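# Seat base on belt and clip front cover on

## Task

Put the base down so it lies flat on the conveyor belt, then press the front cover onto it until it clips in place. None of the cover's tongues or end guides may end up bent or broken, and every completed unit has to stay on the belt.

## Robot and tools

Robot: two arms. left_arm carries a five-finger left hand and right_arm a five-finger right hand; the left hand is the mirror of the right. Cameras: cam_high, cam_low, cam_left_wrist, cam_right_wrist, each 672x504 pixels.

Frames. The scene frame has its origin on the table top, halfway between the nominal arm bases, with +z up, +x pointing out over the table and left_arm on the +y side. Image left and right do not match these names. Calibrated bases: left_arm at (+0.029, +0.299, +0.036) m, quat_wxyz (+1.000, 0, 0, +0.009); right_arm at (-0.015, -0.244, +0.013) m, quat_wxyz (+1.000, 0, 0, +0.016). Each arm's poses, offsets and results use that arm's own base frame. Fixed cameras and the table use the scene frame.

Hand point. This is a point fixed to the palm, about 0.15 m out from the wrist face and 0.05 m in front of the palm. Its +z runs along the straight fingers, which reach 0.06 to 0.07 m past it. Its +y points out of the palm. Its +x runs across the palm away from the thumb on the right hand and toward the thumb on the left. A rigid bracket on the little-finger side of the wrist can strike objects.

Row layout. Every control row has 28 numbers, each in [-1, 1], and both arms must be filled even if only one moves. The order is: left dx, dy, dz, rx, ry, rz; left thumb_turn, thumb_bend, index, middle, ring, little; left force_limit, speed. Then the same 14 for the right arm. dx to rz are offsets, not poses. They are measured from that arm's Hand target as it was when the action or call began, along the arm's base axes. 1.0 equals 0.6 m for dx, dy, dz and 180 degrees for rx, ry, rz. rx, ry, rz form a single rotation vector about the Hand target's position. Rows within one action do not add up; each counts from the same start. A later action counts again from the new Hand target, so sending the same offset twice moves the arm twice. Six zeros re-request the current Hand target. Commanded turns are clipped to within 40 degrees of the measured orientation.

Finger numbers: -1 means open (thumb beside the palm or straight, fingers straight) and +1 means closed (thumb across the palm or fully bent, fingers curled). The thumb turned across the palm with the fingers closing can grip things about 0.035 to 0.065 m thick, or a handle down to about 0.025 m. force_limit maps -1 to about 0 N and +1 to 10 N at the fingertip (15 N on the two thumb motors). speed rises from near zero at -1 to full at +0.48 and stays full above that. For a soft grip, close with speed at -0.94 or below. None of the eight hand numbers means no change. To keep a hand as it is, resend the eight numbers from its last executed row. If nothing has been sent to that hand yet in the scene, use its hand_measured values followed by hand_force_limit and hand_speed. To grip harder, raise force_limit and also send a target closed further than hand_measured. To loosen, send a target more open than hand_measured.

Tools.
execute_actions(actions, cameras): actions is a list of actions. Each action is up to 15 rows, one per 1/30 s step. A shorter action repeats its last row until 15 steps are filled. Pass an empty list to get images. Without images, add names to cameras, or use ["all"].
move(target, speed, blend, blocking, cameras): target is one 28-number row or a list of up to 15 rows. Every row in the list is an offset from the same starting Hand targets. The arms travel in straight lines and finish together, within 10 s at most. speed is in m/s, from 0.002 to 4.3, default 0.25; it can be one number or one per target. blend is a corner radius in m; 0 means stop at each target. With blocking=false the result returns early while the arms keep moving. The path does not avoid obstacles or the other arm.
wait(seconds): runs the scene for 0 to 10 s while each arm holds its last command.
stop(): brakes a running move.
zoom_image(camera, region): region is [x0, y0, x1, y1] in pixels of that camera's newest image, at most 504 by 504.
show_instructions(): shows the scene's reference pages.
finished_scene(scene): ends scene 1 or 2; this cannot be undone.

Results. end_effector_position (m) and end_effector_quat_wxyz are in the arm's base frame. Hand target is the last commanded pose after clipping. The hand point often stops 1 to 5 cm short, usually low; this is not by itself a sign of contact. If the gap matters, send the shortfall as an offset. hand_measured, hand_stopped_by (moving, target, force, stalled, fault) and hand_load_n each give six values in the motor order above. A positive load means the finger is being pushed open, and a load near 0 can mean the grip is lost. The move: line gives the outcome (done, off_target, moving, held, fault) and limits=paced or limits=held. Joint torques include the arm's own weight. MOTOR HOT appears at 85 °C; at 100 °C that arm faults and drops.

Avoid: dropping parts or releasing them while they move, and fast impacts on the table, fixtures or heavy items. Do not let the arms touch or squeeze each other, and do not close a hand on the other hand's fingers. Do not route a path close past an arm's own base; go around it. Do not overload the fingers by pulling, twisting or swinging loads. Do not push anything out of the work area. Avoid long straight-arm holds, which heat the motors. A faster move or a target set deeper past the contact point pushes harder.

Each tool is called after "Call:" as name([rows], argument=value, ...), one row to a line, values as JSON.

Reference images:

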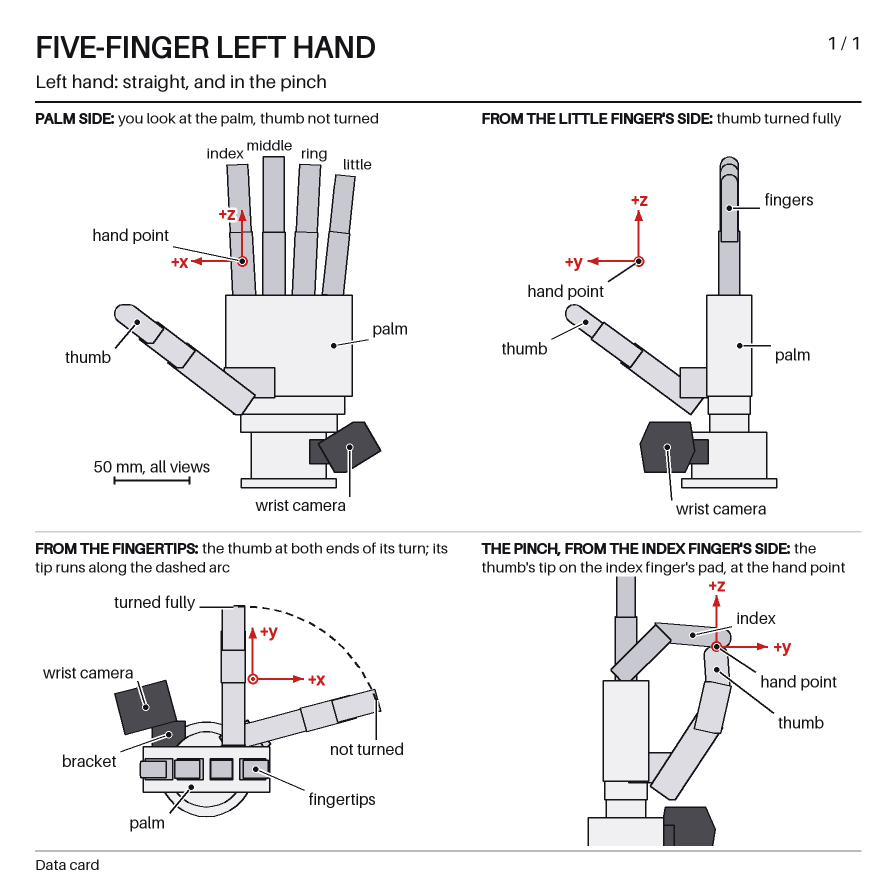

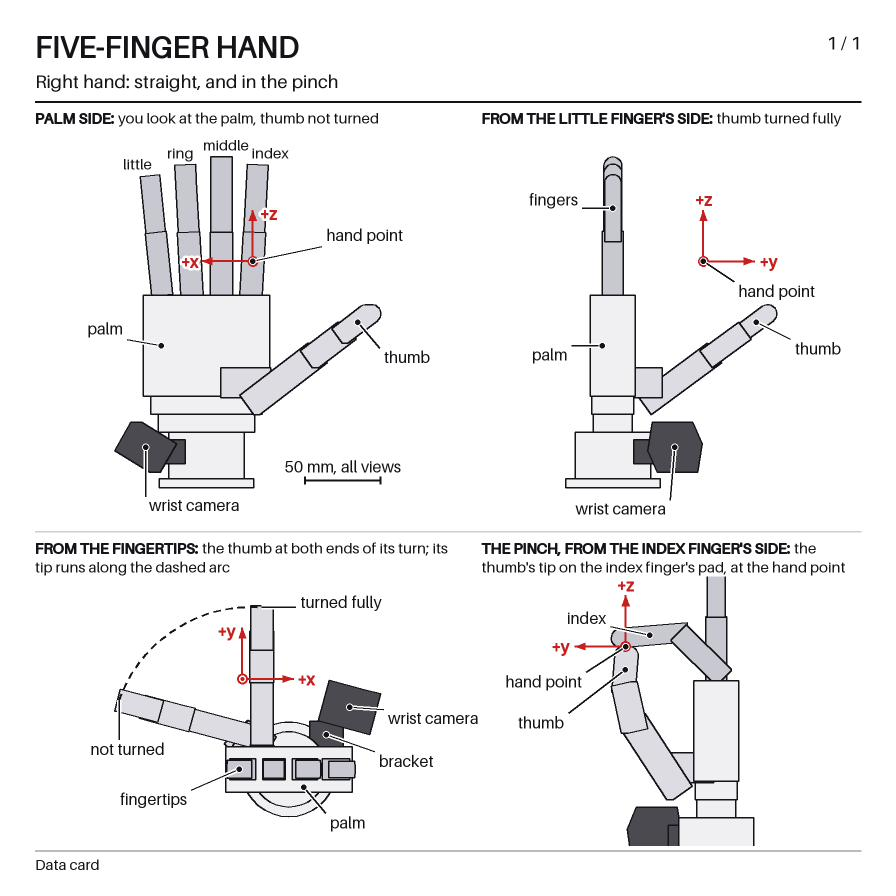

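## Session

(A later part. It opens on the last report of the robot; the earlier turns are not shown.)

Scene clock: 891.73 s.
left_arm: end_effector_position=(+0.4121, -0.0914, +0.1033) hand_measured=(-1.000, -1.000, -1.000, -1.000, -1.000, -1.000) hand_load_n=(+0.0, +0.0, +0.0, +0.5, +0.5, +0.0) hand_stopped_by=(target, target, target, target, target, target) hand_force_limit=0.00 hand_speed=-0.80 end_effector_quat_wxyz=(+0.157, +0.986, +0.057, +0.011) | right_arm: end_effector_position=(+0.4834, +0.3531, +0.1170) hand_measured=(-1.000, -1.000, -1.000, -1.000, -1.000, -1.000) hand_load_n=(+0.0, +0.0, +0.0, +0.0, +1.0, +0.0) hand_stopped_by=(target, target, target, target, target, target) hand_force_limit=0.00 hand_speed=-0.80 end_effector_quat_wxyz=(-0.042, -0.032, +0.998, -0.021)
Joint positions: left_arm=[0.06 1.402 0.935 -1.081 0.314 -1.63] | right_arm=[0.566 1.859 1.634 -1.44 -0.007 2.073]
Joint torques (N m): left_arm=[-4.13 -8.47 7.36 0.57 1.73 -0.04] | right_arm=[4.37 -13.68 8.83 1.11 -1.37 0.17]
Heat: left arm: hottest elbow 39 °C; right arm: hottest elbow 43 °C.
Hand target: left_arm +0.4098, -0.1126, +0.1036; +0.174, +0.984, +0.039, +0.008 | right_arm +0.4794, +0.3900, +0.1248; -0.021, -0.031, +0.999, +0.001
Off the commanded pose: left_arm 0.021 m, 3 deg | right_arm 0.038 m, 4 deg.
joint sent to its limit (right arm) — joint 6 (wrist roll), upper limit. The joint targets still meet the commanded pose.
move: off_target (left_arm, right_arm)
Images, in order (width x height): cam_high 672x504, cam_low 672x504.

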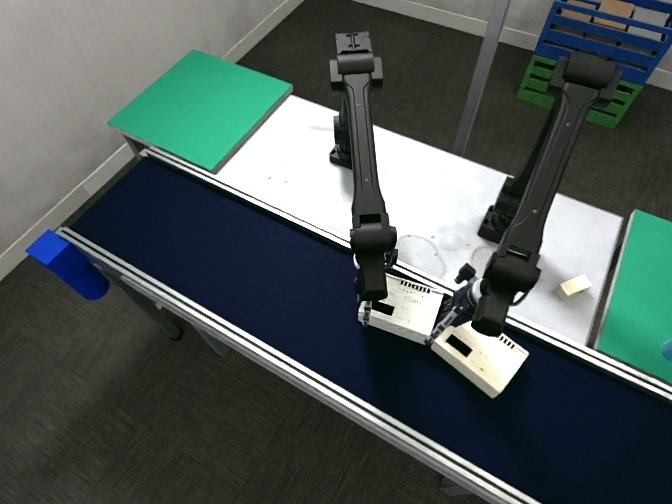

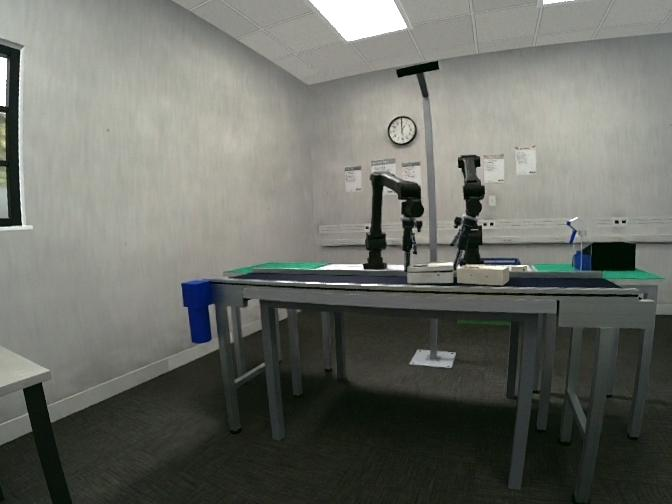

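Call:
zoom_image(camera="cam_high", region=[365, 308, 395, 334])

Call:
zoom_image(camera="cam_high", region=[393, 318, 423, 344])

Scaled by 16.800 from the camera's 672x504 image, which has a finer 960x720 frame.

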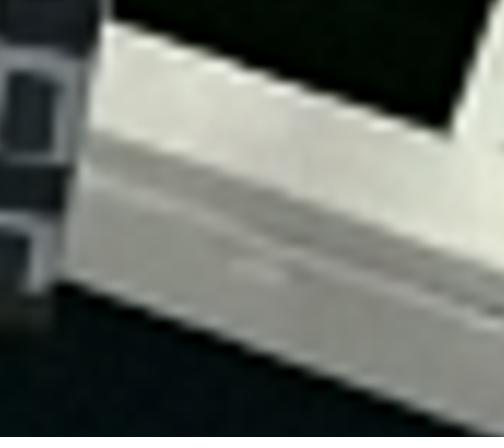

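Scaled by 16.800 from the camera's 672x504 image, which has a finer 960x720 frame.

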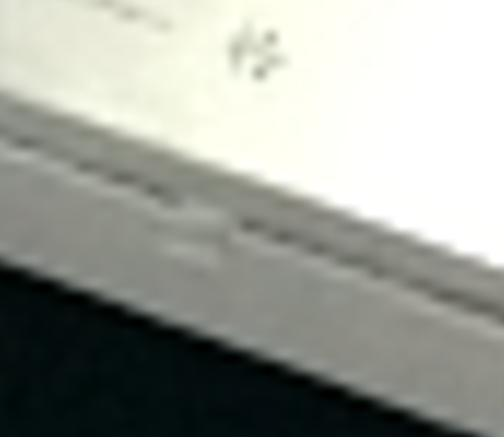

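Call:
move(target=[0.004, 0, -0.012, 0, 0, 0, -1, -1, -1, -1, -1, -1, 0, -0.8, 0.005, 0, -0.004, 0, 0, 0, -1, -1, -1, -1, -1, -1, 0, -0.8], speed=0.02, cameras=["cam_high", "cam_low"])

Call:
zoom_image(camera="cam_low", region=[400, 250, 460, 295])

Call:
zoom_image(camera="cam_high", region=[365, 308, 395, 334])

Call:
zoom_image(camera="cam_high", region=[393, 318, 423, 344])

Scene clock: 912.67 s.
left_arm: end_effector_position=(+0.4122, -0.0923, +0.0996) hand_measured=(-1.000, -1.000, -1.000, -1.000, -1.000, -1.000) hand_load_n=(+0.0, +0.0, +0.0, +0.5, +0.0, +0.0) hand_stopped_by=(target, target, target, target, target, target) hand_force_limit=0.00 hand_speed=-0.80 end_effector_quat_wxyz=(+0.158, +0.986, +0.057, +0.010) | right_arm: end_effector_position=(+0.4835, +0.3533, +0.1170) hand_measured=(-1.000, -1.000, -1.000, -1.000, -1.000, -1.000) hand_load_n=(+0.0, -0.5, +0.0, +0.0, +1.0, -0.5) hand_stopped_by=(target, target, target, target, target, target) hand_force_limit=0.00 hand_speed=-0.80 end_effector_quat_wxyz=(-0.042, -0.032, +0.998, -0.021)
Joint positions: left_arm=[0.059 1.409 0.93 -1.072 0.317 -1.63] | right_arm=[0.566 1.859 1.634 -1.439 -0.008 2.073]
Joint torques (N m): left_arm=[-4.01 -8 7.24 1.01 1.63 -0.04] | right_arm=[4.13 -13.22 9.24 1.18 -1.33 0.17]
Heat: left arm: hottest elbow 37 °C; right arm: hottest elbow 42 °C.
Hand target: left_arm +0.4120, -0.1128, +0.0963; +0.174, +0.984, +0.039, +0.007 | right_arm +0.4824, +0.3900, +0.1224; -0.021, -0.031, +0.999, +0.001
Off the commanded pose: left_arm 0.021 m, 3 deg | right_arm 0.037 m, 3 deg.
joint sent to its limit (right arm) — joint 6 (wrist roll), upper limit. The joint targets still meet the commanded pose.
move: off_target (left_arm, right_arm)
Images, in order (width x height): cam_high 672x504, cam_low 672x504.

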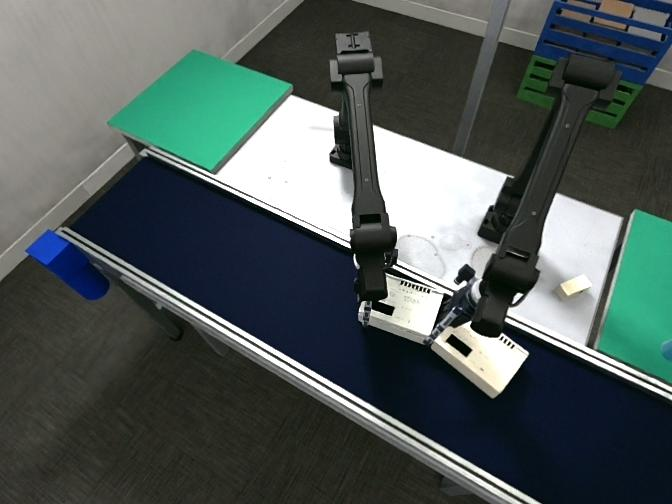

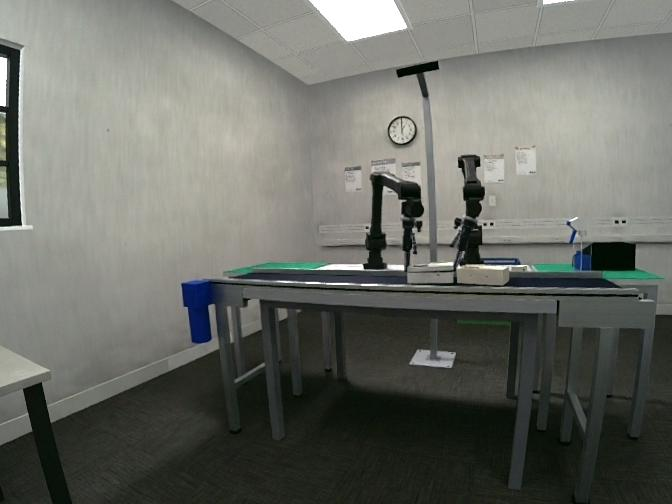

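Scaled by 8.400 from the camera's 672x504 image, which has a finer 960x720 frame.

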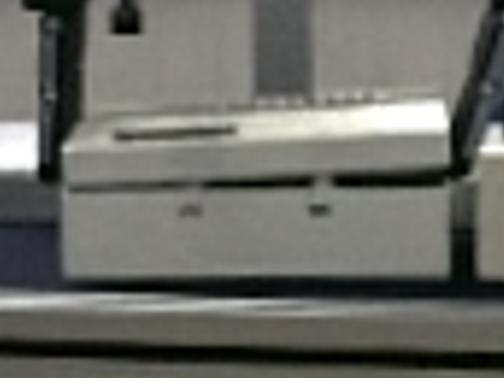

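Scaled by 16.800 from the camera's 672x504 image, which has a finer 960x720 frame.

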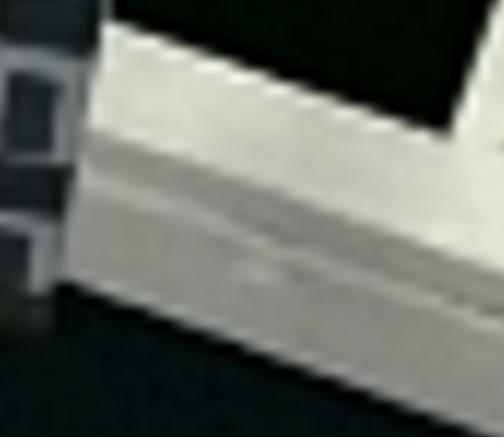

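Scaled by 16.800 from the camera's 672x504 image, which has a finer 960x720 frame.

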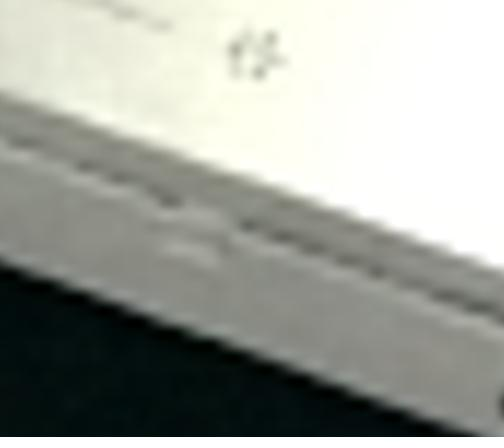

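Call:
move([
  [0, 0.088, 0, 0, 0, 0, -1, -1, -1, -1, -1, -1, 0, -0.8, 0, -0.1, 0, 0, 0, 0, -1, -1, -1, -1, -1, -1, 0, -0.8],
  [0, 0.088, 0.2, 0, 0, 0, -1, -1, -1, -1, -1, -1, 0, -0.8, 0, -0.12, 0.2, 0, 0, 0, -1, -1, -1, -1, -1, -1, 0, -0.8],
], speed=0.06, cameras=["all"])

Call:
zoom_image(camera="cam_low", region=[400, 250, 460, 295])

Call:
zoom_image(camera="cam_high", region=[350, 260, 450, 350])

Scene clock: 919.43 s.
left_arm: end_effector_position=(+0.3965, -0.0673, +0.1894) hand_measured=(-1.000, -1.000, -1.000, -1.000, -1.000, -1.000) hand_load_n=(+0.0, +0.0, +0.0, +0.0, +0.0, +0.0) hand_stopped_by=(target, target, target, target, target, target) hand_force_limit=0.00 hand_speed=-0.80 end_effector_quat_wxyz=(+0.178, +0.983, +0.044, -0.025) | right_arm: end_effector_position=(+0.4707, +0.3206, +0.2209) hand_measured=(-1.000, -1.000, -1.000, -1.000, -1.000, -1.000) hand_load_n=(+0.0, +0.0, +0.0, +0.0, +0.0, +0.0) hand_stopped_by=(target, target, target, target, target, target) hand_force_limit=0.00 hand_speed=-0.80 end_effector_quat_wxyz=(-0.039, -0.032, +0.999, -0.008)
Joint positions: left_arm=[0.15 1.352 1.116 -1.426 0.351 -1.495] | right_arm=[0.52 1.739 1.736 -1.644 -0.022 2.026]
Joint torques (N m): left_arm=[-0.73 -9.99 13.24 -0.39 0.25 0.1] | right_arm=[-0.44 -12.92 12 -1.1 -0.07 -0.11]
Heat: left arm: hottest elbow 37 °C; right arm: hottest elbow 42 °C.
Hand target: left_arm +0.4120, -0.0598, +0.2163; +0.174, +0.984, +0.040, +0.007 | right_arm +0.4824, +0.3179, +0.2426; -0.021, -0.031, +0.999, +0.001
Off the commanded pose: left_arm 0.032 m, 4 deg | right_arm 0.025 m, 2 deg.
move: off_target (left_arm, right_arm)

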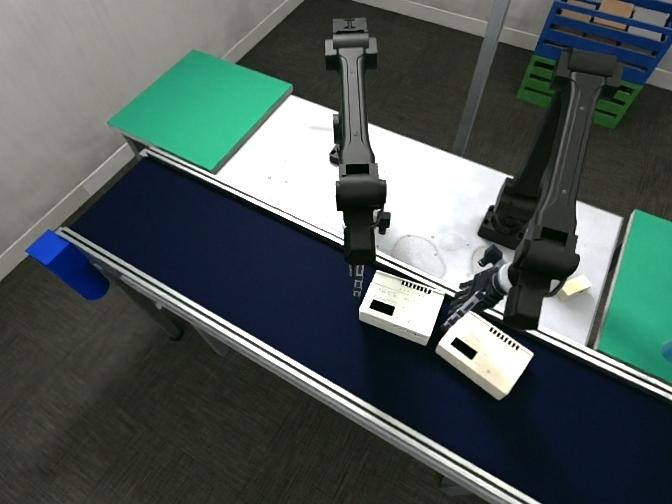

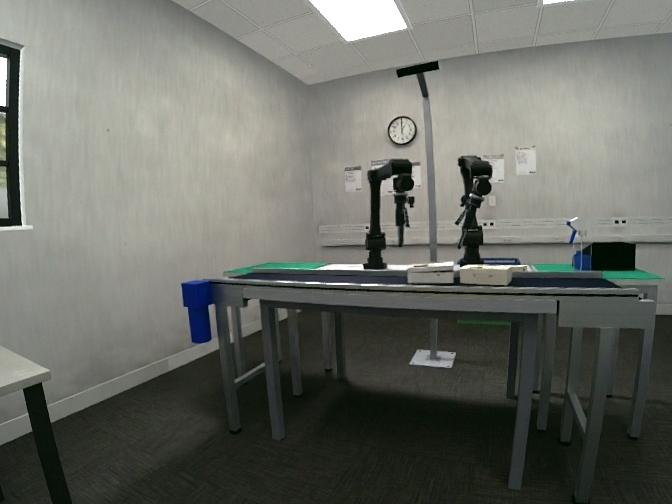

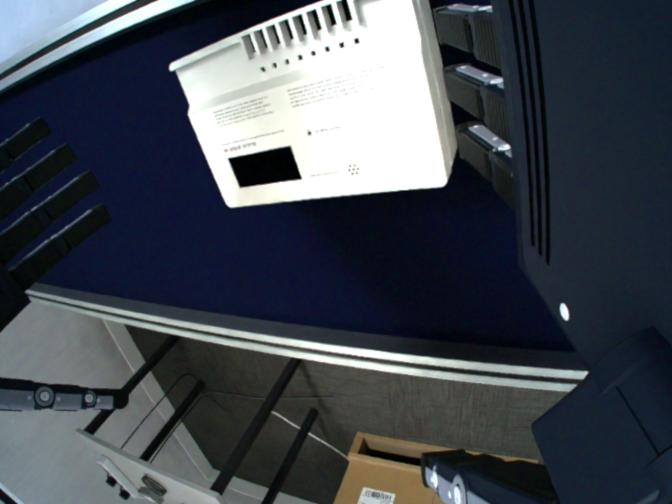

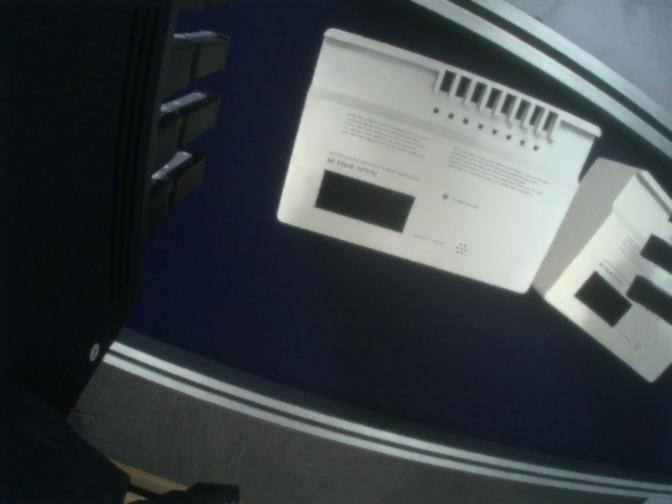

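Scaled by 8.400 from the camera's 672x504 image, which has a finer 960x720 frame.

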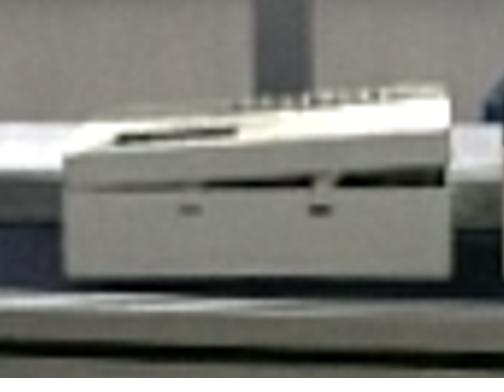

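Scaled by 5.040 from the camera's 672x504 image, which has a finer 960x720 frame.

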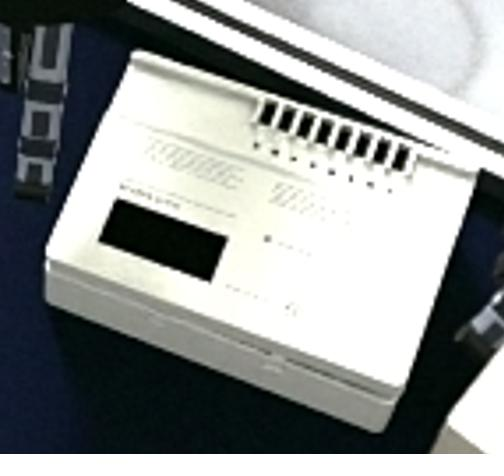

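Call:
move(target=[0, 0.08, 0.05, 0, 0, 0, -1, -1, -1, -1, -1, -1, 0, -0.8, -0.25, -0.03, -0.05, 0, 0, 0, -1, -1, -1, -1, -1, -1, 0, -0.8], speed=0.25, cameras=["cam_right_wrist", "cam_left_wrist"])

Scene clock: 923.33 s.
left_arm: end_effector_position=(+0.3978, -0.0199, +0.2271) hand_measured=(-1.000, -1.000, -1.000, -1.000, -1.000, -1.000) hand_load_n=(+0.0, +0.0, +0.0, +0.0, +0.0, +0.0) hand_stopped_by=(target, target, target, target, target, target) hand_force_limit=0.00 hand_speed=-0.80 end_effector_quat_wxyz=(+0.179, +0.983, +0.046, -0.015) | right_arm: end_effector_position=(+0.3339, +0.2949, +0.2105) hand_measured=(-1.000, -1.000, -1.000, -1.000, -1.000, -1.000) hand_load_n=(+0.0, +0.0, +0.0, +0.0, +0.5, +0.0) hand_stopped_by=(target, target, target, target, target, target) hand_force_limit=0.00 hand_speed=-0.80 end_effector_quat_wxyz=(-0.033, -0.055, +0.998, +0.006)
Joint positions: left_arm=[0.275 1.357 1.22 -1.548 0.343 -1.369] | right_arm=[0.62 1.389 1.294 -1.527 -0.045 2.081]
Joint torques (N m): left_arm=[-1.03 -8.64 13.49 -0.42 0.32 0.15] | right_arm=[1.67 -8.35 7.87 -0.17 -0.23 0.11]
Heat: left arm: hottest elbow 37 °C; right arm: hottest elbow 41 °C.
Hand target: left_arm +0.4120, -0.0120, +0.2463; +0.174, +0.984, +0.039, +0.007 | right_arm +0.3324, +0.2999, +0.2125; -0.021, -0.031, +0.999, +0.001
Off the commanded pose: left_arm 0.025 m, 3 deg | right_arm 0.006 m, 3 deg.
joint sent to its limit (right arm) — joint 6 (wrist roll), upper limit. The joint targets are off in orientation, not in position.
move: off_target (left_arm, right_arm)
Images, in order (width x height): cam_left_wrist 672x504, cam_right_wrist 672x504.

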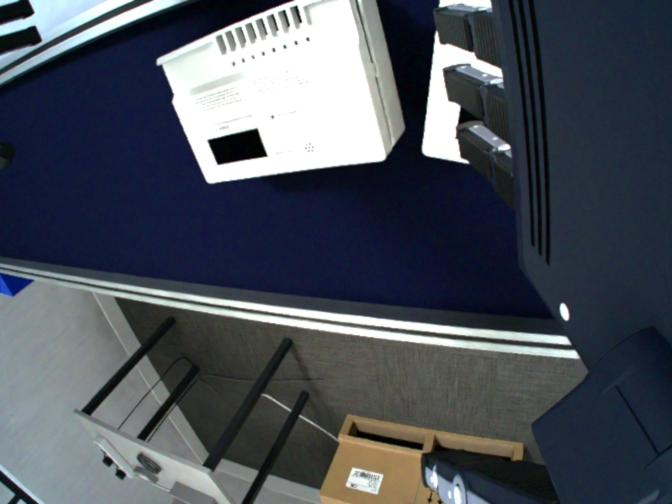

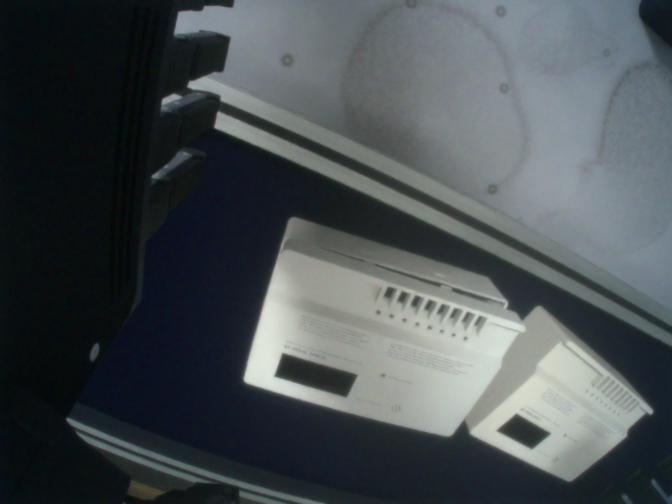

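Call:
zoom_image(camera="cam_right_wrist", region=[270, 200, 400, 300])

Call:
zoom_image(camera="cam_right_wrist", region=[400, 240, 530, 340])

Call:
zoom_image(camera="cam_left_wrist", region=[330, 0, 430, 180])

Scaled by 3.877 from the camera's 672x504 image, which has a finer 960x720 frame.

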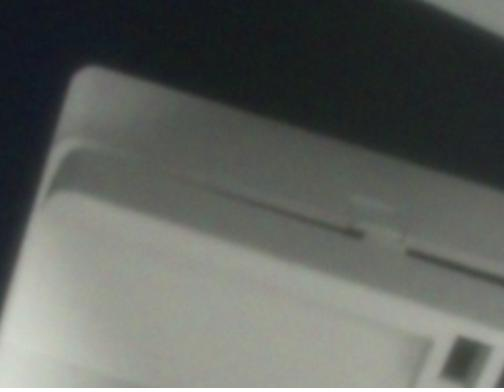

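Scaled by 3.877 from the camera's 672x504 image, which has a finer 960x720 frame.

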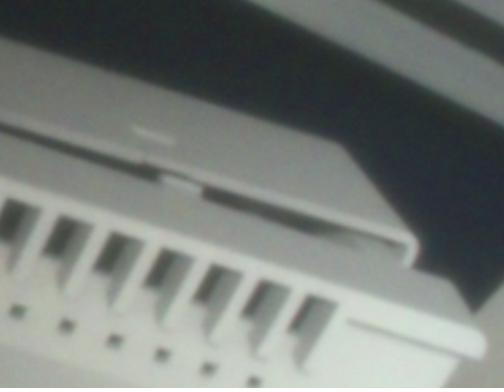

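Scaled by 2.800 from the camera's 672x504 image, which has a finer 960x720 frame.

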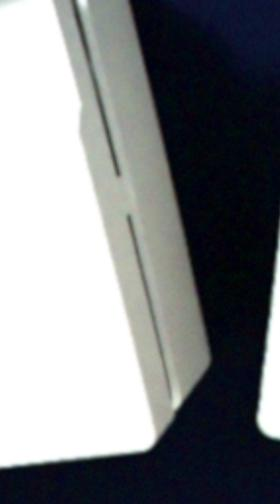

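Call:
zoom_image(camera="cam_high", region=[393, 318, 423, 344])

Call:
zoom_image(camera="cam_high", region=[365, 308, 395, 334])

Call:
zoom_image(camera="cam_left_wrist", region=[350, 0, 410, 60])

Call:
zoom_image(camera="cam_left_wrist", region=[350, 50, 410, 110])

This scene's latest camera images include none from cam_high. They are from: cam_left_wrist, cam_right_wrist. cam_high's image comes with the result of a call that names it in "cameras".

This scene's latest camera images include none from cam_high. They are from: cam_left_wrist, cam_right_wrist. cam_high's image comes with the result of a call that names it in "cameras".

Scaled by 8.400 from the camera's 672x504 image, which has a finer 960x720 frame.

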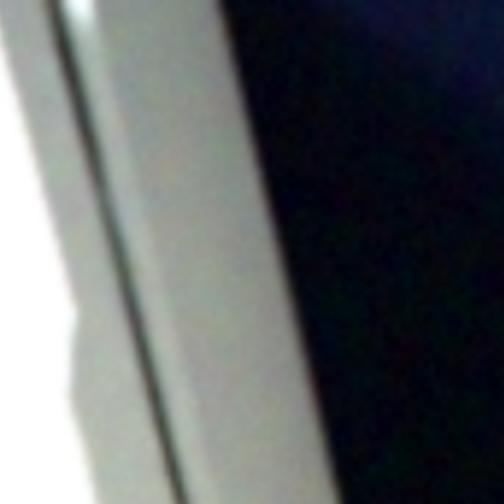

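Scaled by 8.400 from the camera's 672x504 image, which has a finer 960x720 frame.

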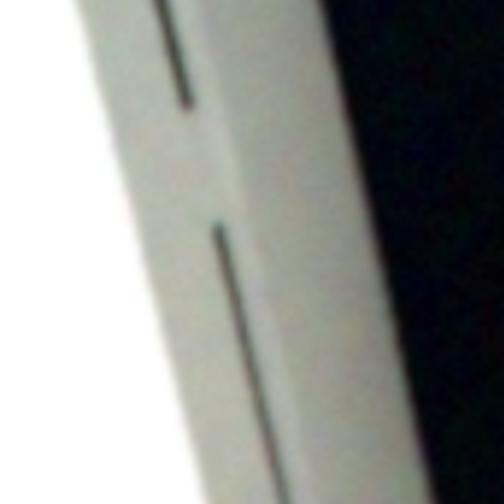

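Call:
wait(seconds=0.05, cameras=["cam_high", "cam_low"])

Call:
zoom_image(camera="cam_high", region=[393, 318, 423, 344])

Call:
zoom_image(camera="cam_high", region=[365, 308, 395, 334])

Call:
zoom_image(camera="cam_low", region=[405, 262, 435, 284])

Call:
zoom_image(camera="cam_low", region=[428, 262, 458, 284])

Scene clock: 929.03 s.
left_arm: end_effector_position=(+0.3978, -0.0199, +0.2271) hand_measured=(-1.000, -1.000, -1.000, -1.000, -1.000, -1.000) hand_load_n=(+0.0, +0.0, +0.0, +0.0, +0.0, +0.0) hand_stopped_by=(target, target, target, target, target, target) hand_force_limit=0.00 hand_speed=-0.80 end_effector_quat_wxyz=(+0.179, +0.983, +0.046, -0.015) | right_arm: end_effector_position=(+0.3339, +0.2949, +0.2105) hand_measured=(-1.000, -1.000, -1.000, -1.000, -1.000, -1.000) hand_load_n=(+0.0, -0.5, +0.0, +0.0, +0.0, +0.0) hand_stopped_by=(target, target, target, target, target, target) hand_force_limit=0.00 hand_speed=-0.80 end_effector_quat_wxyz=(-0.033, -0.055, +0.998, +0.006)
Joint positions: left_arm=[0.275 1.357 1.22 -1.548 0.343 -1.369] | right_arm=[0.62 1.389 1.294 -1.527 -0.045 2.081]
Joint torques (N m): left_arm=[-0.91 -8.59 13.44 -0.39 0.32 0.15] | right_arm=[1.61 -8.35 7.86 -0.16 -0.22 0.1]
Heat: left arm: hottest elbow 38 °C; right arm: hottest elbow 41 °C.
Hand target: left_arm +0.4120, -0.0119, +0.2463; +0.174, +0.984, +0.039, +0.007 | right_arm +0.3324, +0.2999, +0.2125; -0.021, -0.031, +0.999, +0.001
Off the commanded pose: left_arm 0.025 m, 3 deg | right_arm 0.006 m, 3 deg.
wait: 0.07 s; at rest from the start
Images, in order (width x height): cam_high 672x504, cam_low 672x504.

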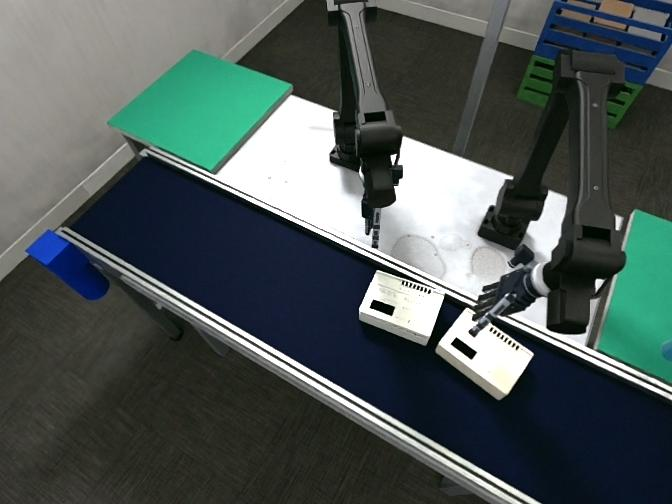

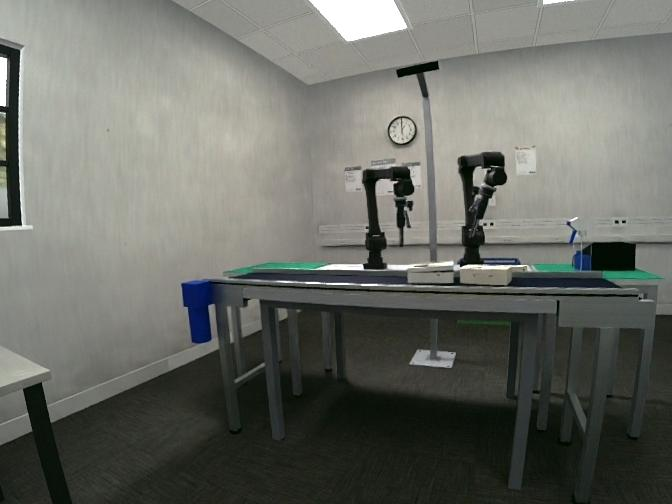

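Scaled by 16.800 from the camera's 672x504 image, which has a finer 960x720 frame.

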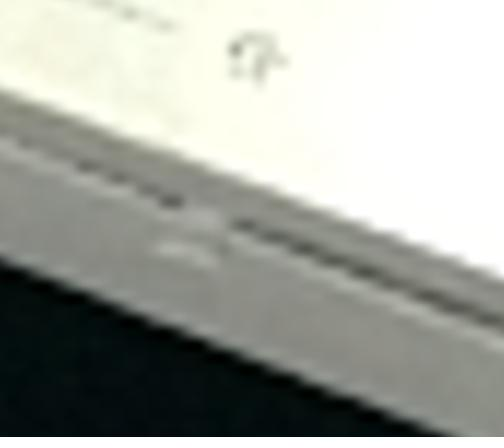

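Scaled by 16.800 from the camera's 672x504 image, which has a finer 960x720 frame.

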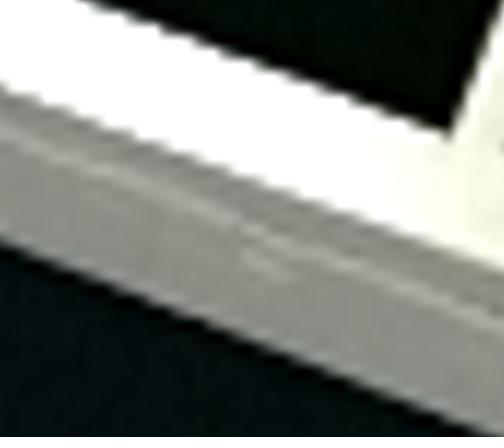

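Scaled by 16.800 from the camera's 672x504 image, which has a finer 960x720 frame.

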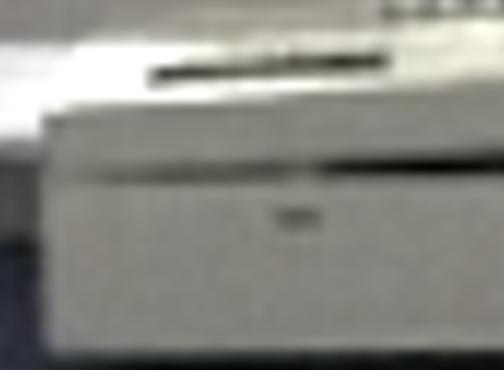

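Scaled by 16.800 from the camera's 672x504 image, which has a finer 960x720 frame.

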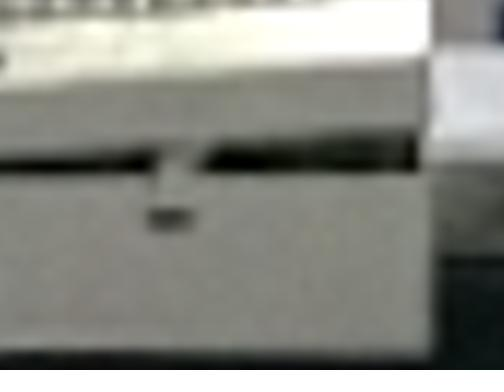

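Call:
move([
  [0, 0, 0, 0, 0, 0, -1, -1, -1, -1, -1, -1, 0, -0.8, 0.0, -0.033, 0.03, 0, 0, 0, -1, -1, -1, -1, -1, -1, 0, -0.8],
  [0, 0, 0, 0, 0, 0, -1, -1, -1, -1, -1, -1, 0, -0.8, 0.463, -0.033, 0.03, 0, 0, 0, -1, -1, -1, -1, -1, -1, 0, -0.8],
  [0, 0, 0, 0, 0, 0, -1, -1, -1, -1, -1, -1, 0, -0.8, 0.463, -0.033, -0.12, 0, 0, 0, -1, -1, -1, -1, -1, -1, 0, -0.8],
], speed=0.25, blend=[0.02, 0.04, 0], cameras=["cam_right_wrist", "cam_left_wrist"])

Scene clock: 935.40 s.
left_arm: end_effector_position=(+0.3978, -0.0199, +0.2271) hand_measured=(-1.000, -1.000, -1.000, -1.000, -1.000, -1.000) hand_load_n=(+0.0, +0.0, +0.0, +0.0, +0.0, +0.0) hand_stopped_by=(target, target, target, target, target, target) hand_force_limit=0.00 hand_speed=-0.80 end_effector_quat_wxyz=(+0.179, +0.983, +0.045, -0.014) | right_arm: end_effector_position=(+0.6055, +0.2836, +0.1461) hand_measured=(-1.000, -1.000, -1.000, -1.000, -1.000, -1.000) hand_load_n=(+0.0, +0.0, +0.0, +0.0, +0.0, +0.0) hand_stopped_by=(target, target, target, target, target, target) hand_force_limit=0.00 hand_speed=-0.80 end_effector_quat_wxyz=(-0.022, -0.029, +0.999, +0.001)
Joint positions: left_arm=[0.275 1.357 1.22 -1.548 0.343 -1.368] | right_arm=[0.361 2.026 1.959 -1.546 -0.017 1.874]
Joint torques (N m): left_arm=[-0.91 -8.53 13.41 -0.42 0.31 0.15] | right_arm=[0.09 -15.03 8.18 -0.23 -0.06 -0.1]
Heat: left arm: hottest elbow 39 °C; right arm: hottest elbow 41 °C.
Hand target: left_arm +0.4120, -0.0119, +0.2463; +0.174, +0.984, +0.039, +0.007 | right_arm +0.6103, +0.2802, +0.1408; -0.021, -0.031, +0.999, +0.001
Off the commanded pose: left_arm 0.025 m, 3 deg | right_arm 0.008 m, 0 deg.
move: off_target (left_arm); blend cut to 0.0132 m at target 1
Images, in order (width x height): cam_left_wrist 672x504, cam_right_wrist 672x504.

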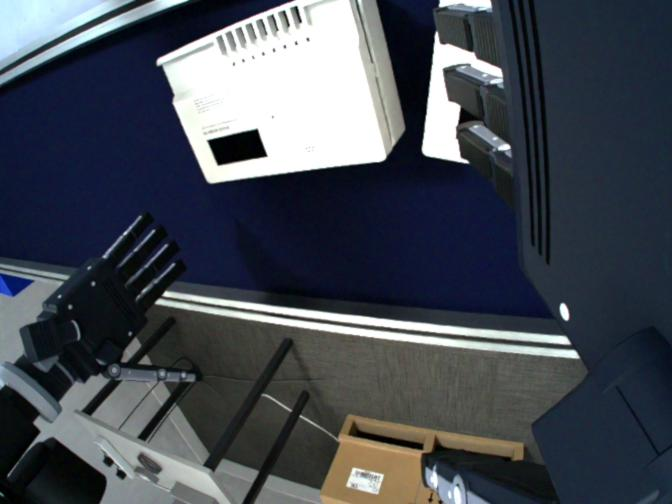

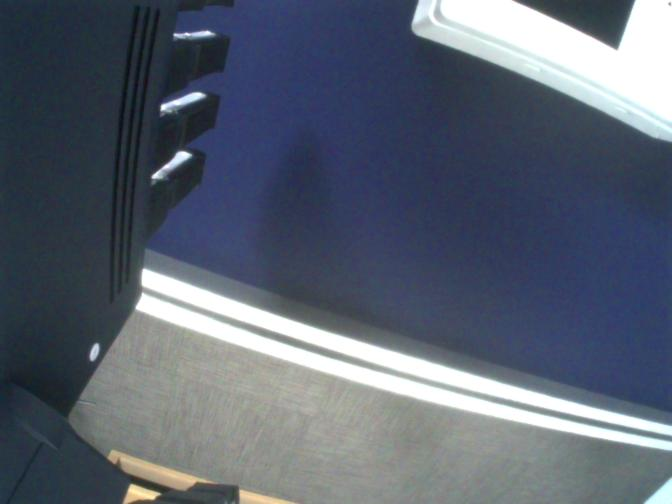

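Call:
zoom_image(camera="cam_right_wrist", region=[580, 60, 672, 150])

Call:
zoom_image(camera="cam_right_wrist", region=[480, 20, 580, 110])

Scaled by 5.478 from the camera's 672x504 image, which has a finer 960x720 frame.

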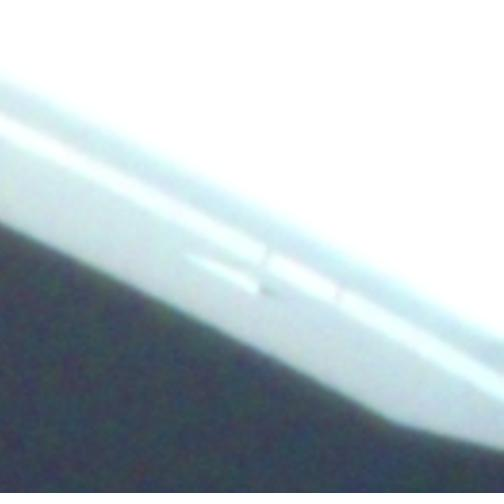

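Scaled by 5.040 from the camera's 672x504 image, which has a finer 960x720 frame.

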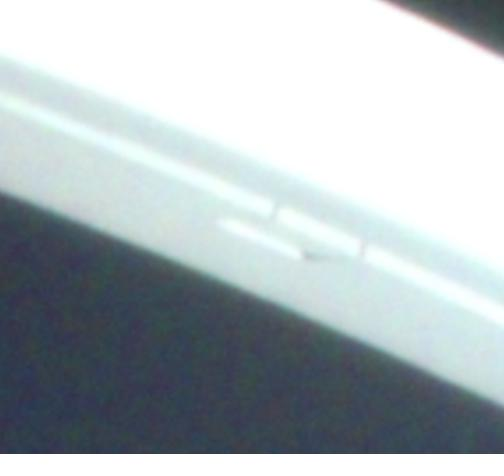

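Call:
move(target=[0, 0, 0, 0, 0, 0, -1, -1, -1, -1, -1, -1, 0, -0.8, -0.02, 0.1, 0, 0, 0, 0, -1, -1, -1, -1, -1, -1, 0, -0.8], speed=0.2, cameras=["cam_right_wrist"])

Scene clock: 941.57 s.
left_arm: end_effector_position=(+0.3978, -0.0199, +0.2271) hand_measured=(-1.000, -1.000, -1.000, -1.000, -1.000, -1.000) hand_load_n=(+0.0, +0.0, +0.0, +0.0, +0.5, +0.0) hand_stopped_by=(target, target, target, target, target, target) hand_force_limit=0.00 hand_speed=-0.80 end_effector_quat_wxyz=(+0.179, +0.983, +0.045, -0.014) | right_arm: end_effector_position=(+0.5864, +0.3378, +0.1332) hand_measured=(-1.000, -1.000, -1.000, -1.000, -1.000, -1.000) hand_load_n=(+0.0, +0.0, +0.0, +0.0, +0.0, +0.0) hand_stopped_by=(target, target, target, target, target, target) hand_force_limit=0.00 hand_speed=-0.80 end_effector_quat_wxyz=(-0.030, -0.038, +0.999, -0.002)
Joint positions: left_arm=[0.275 1.357 1.22 -1.548 0.343 -1.368] | right_arm=[0.451 2.056 1.975 -1.546 -0.02 1.946]
Joint torques (N m): left_arm=[-0.85 -8.53 13.42 -0.39 0.32 0.14] | right_arm=[0.44 -14.92 11.93 -0.99 -0.11 0.09]
Heat: left arm: hottest elbow 40 °C; right arm: hottest elbow 41 °C.
Hand target: left_arm +0.4120, -0.0119, +0.2463; +0.174, +0.984, +0.039, +0.007 | right_arm +0.5982, +0.3402, +0.1405; -0.021, -0.031, +0.999, +0.001
Off the commanded pose: left_arm 0.025 m, 3 deg | right_arm 0.014 m, 1 deg.
move: off_target (left_arm, right_arm)
Images, in order (width x height): cam_right_wrist 672x504.

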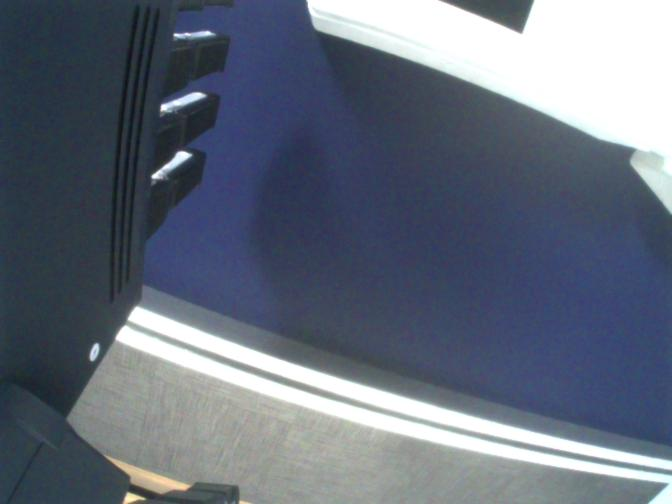

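Call:
zoom_image(camera="cam_right_wrist", region=[480, 60, 580, 140])

Call:
zoom_image(camera="cam_right_wrist", region=[380, 20, 480, 100])

Call:
zoom_image(camera="cam_right_wrist", region=[570, 90, 672, 170])

Scaled by 5.040 from the camera's 672x504 image, which has a finer 960x720 frame.

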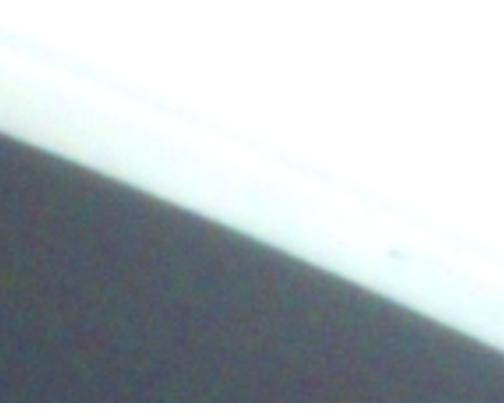

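Scaled by 5.040 from the camera's 672x504 image, which has a finer 960x720 frame.

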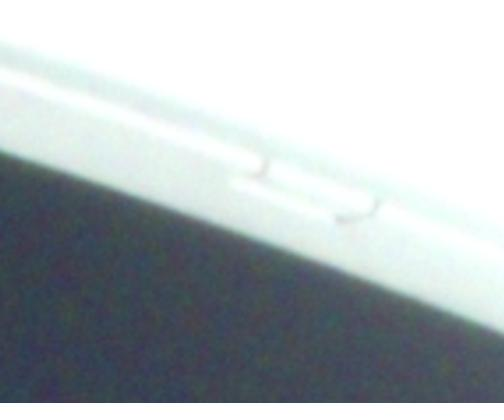

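Scaled by 4.941 from the camera's 672x504 image, which has a finer 960x720 frame.

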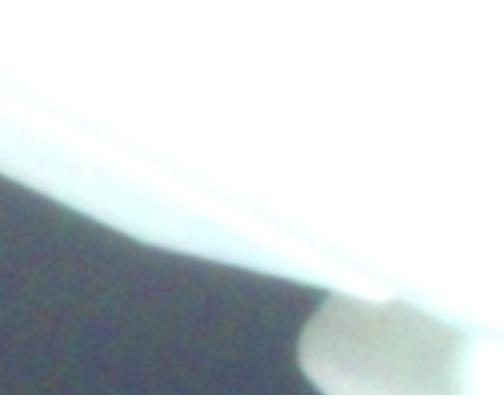

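Call:
wait(seconds=0.05, cameras=["cam_high", "cam_low"])

Call:
zoom_image(camera="cam_low", region=[455, 262, 485, 288])

Call:
zoom_image(camera="cam_low", region=[485, 262, 515, 288])

Call:
zoom_image(camera="cam_high", region=[445, 350, 485, 390])

Scene clock: 945.30 s.
left_arm: end_effector_position=(+0.3978, -0.0199, +0.2271) hand_measured=(-1.000, -1.000, -1.000, -1.000, -1.000, -1.000) hand_load_n=(+0.0, +0.0, +0.0, +0.0, +0.0, +0.0) hand_stopped_by=(target, target, target, target, target, target) hand_force_limit=0.00 hand_speed=-0.80 end_effector_quat_wxyz=(+0.179, +0.983, +0.045, -0.014) | right_arm: end_effector_position=(+0.5864, +0.3377, +0.1332) hand_measured=(-1.000, -1.000, -1.000, -1.000, -1.000, -1.000) hand_load_n=(+0.0, +0.0, +0.0, +0.0, +0.0, +0.0) hand_stopped_by=(target, target, target, target, target, target) hand_force_limit=0.00 hand_speed=-0.80 end_effector_quat_wxyz=(-0.030, -0.038, +0.999, -0.002)
Joint positions: left_arm=[0.275 1.357 1.22 -1.548 0.343 -1.368] | right_arm=[0.451 2.056 1.975 -1.546 -0.02 1.946]
Joint torques (N m): left_arm=[-0.91 -8.59 13.42 -0.4 0.32 0.14] | right_arm=[0.5 -14.97 11.99 -0.99 -0.12 0.1]
Heat: left arm: hottest elbow 41 °C; right arm: hottest elbow 41 °C.
Hand target: left_arm +0.4120, -0.0119, +0.2463; +0.174, +0.984, +0.039, +0.007 | right_arm +0.5982, +0.3402, +0.1405; -0.021, -0.031, +0.999, +0.001
Off the commanded pose: left_arm 0.025 m, 3 deg | right_arm 0.014 m, 1 deg.
wait: 0.07 s; at rest from the start
Images, in order (width x height): cam_high 672x504, cam_low 672x504.

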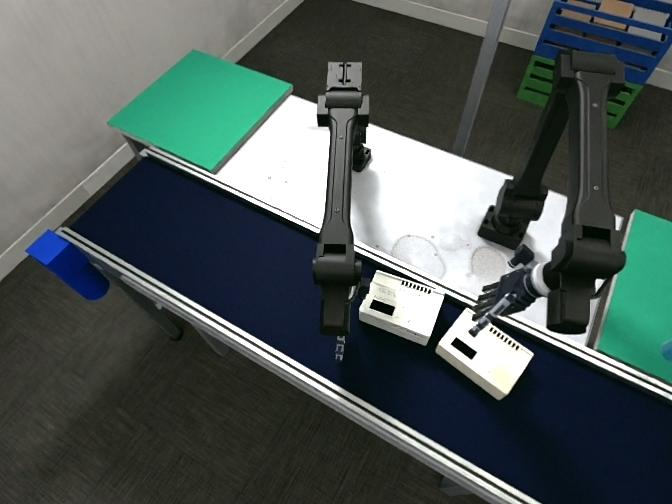

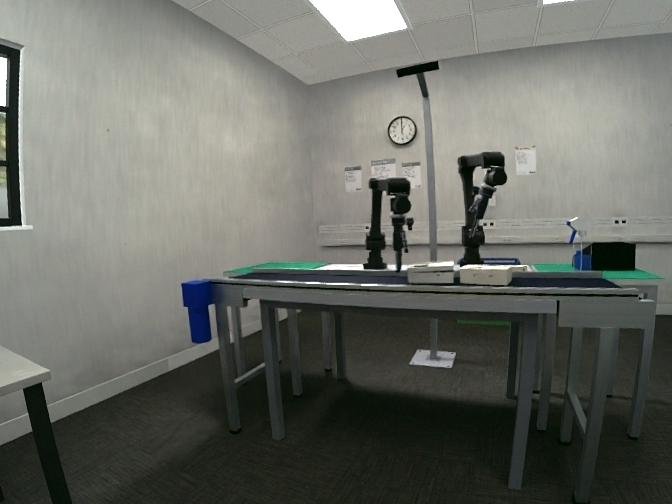

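Scaled by 16.800 from the camera's 672x504 image, which has a finer 960x720 frame.

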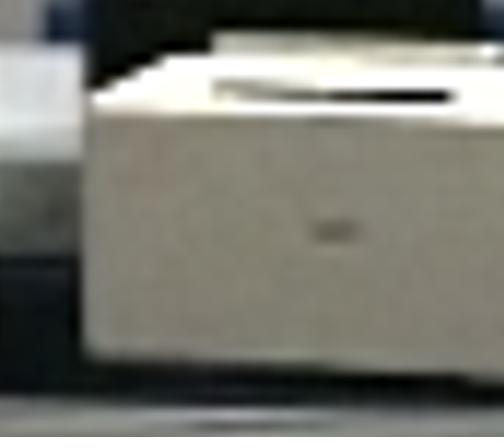

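Scaled by 16.800 from the camera's 672x504 image, which has a finer 960x720 frame.

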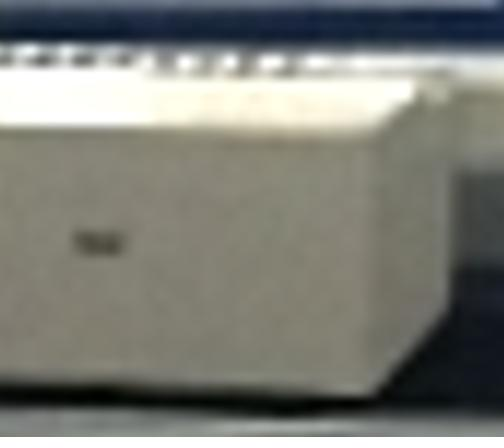

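Scaled by 12.600 from the camera's 672x504 image, which has a finer 960x720 frame.

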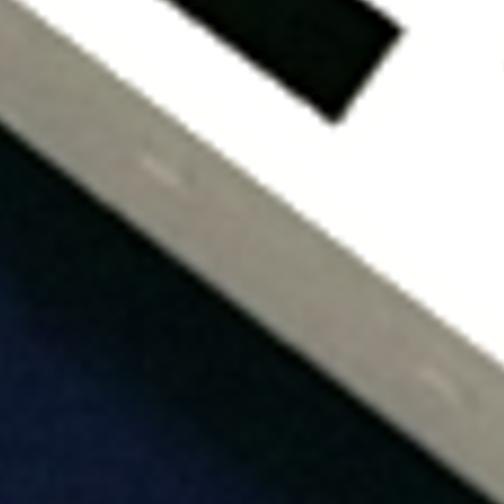

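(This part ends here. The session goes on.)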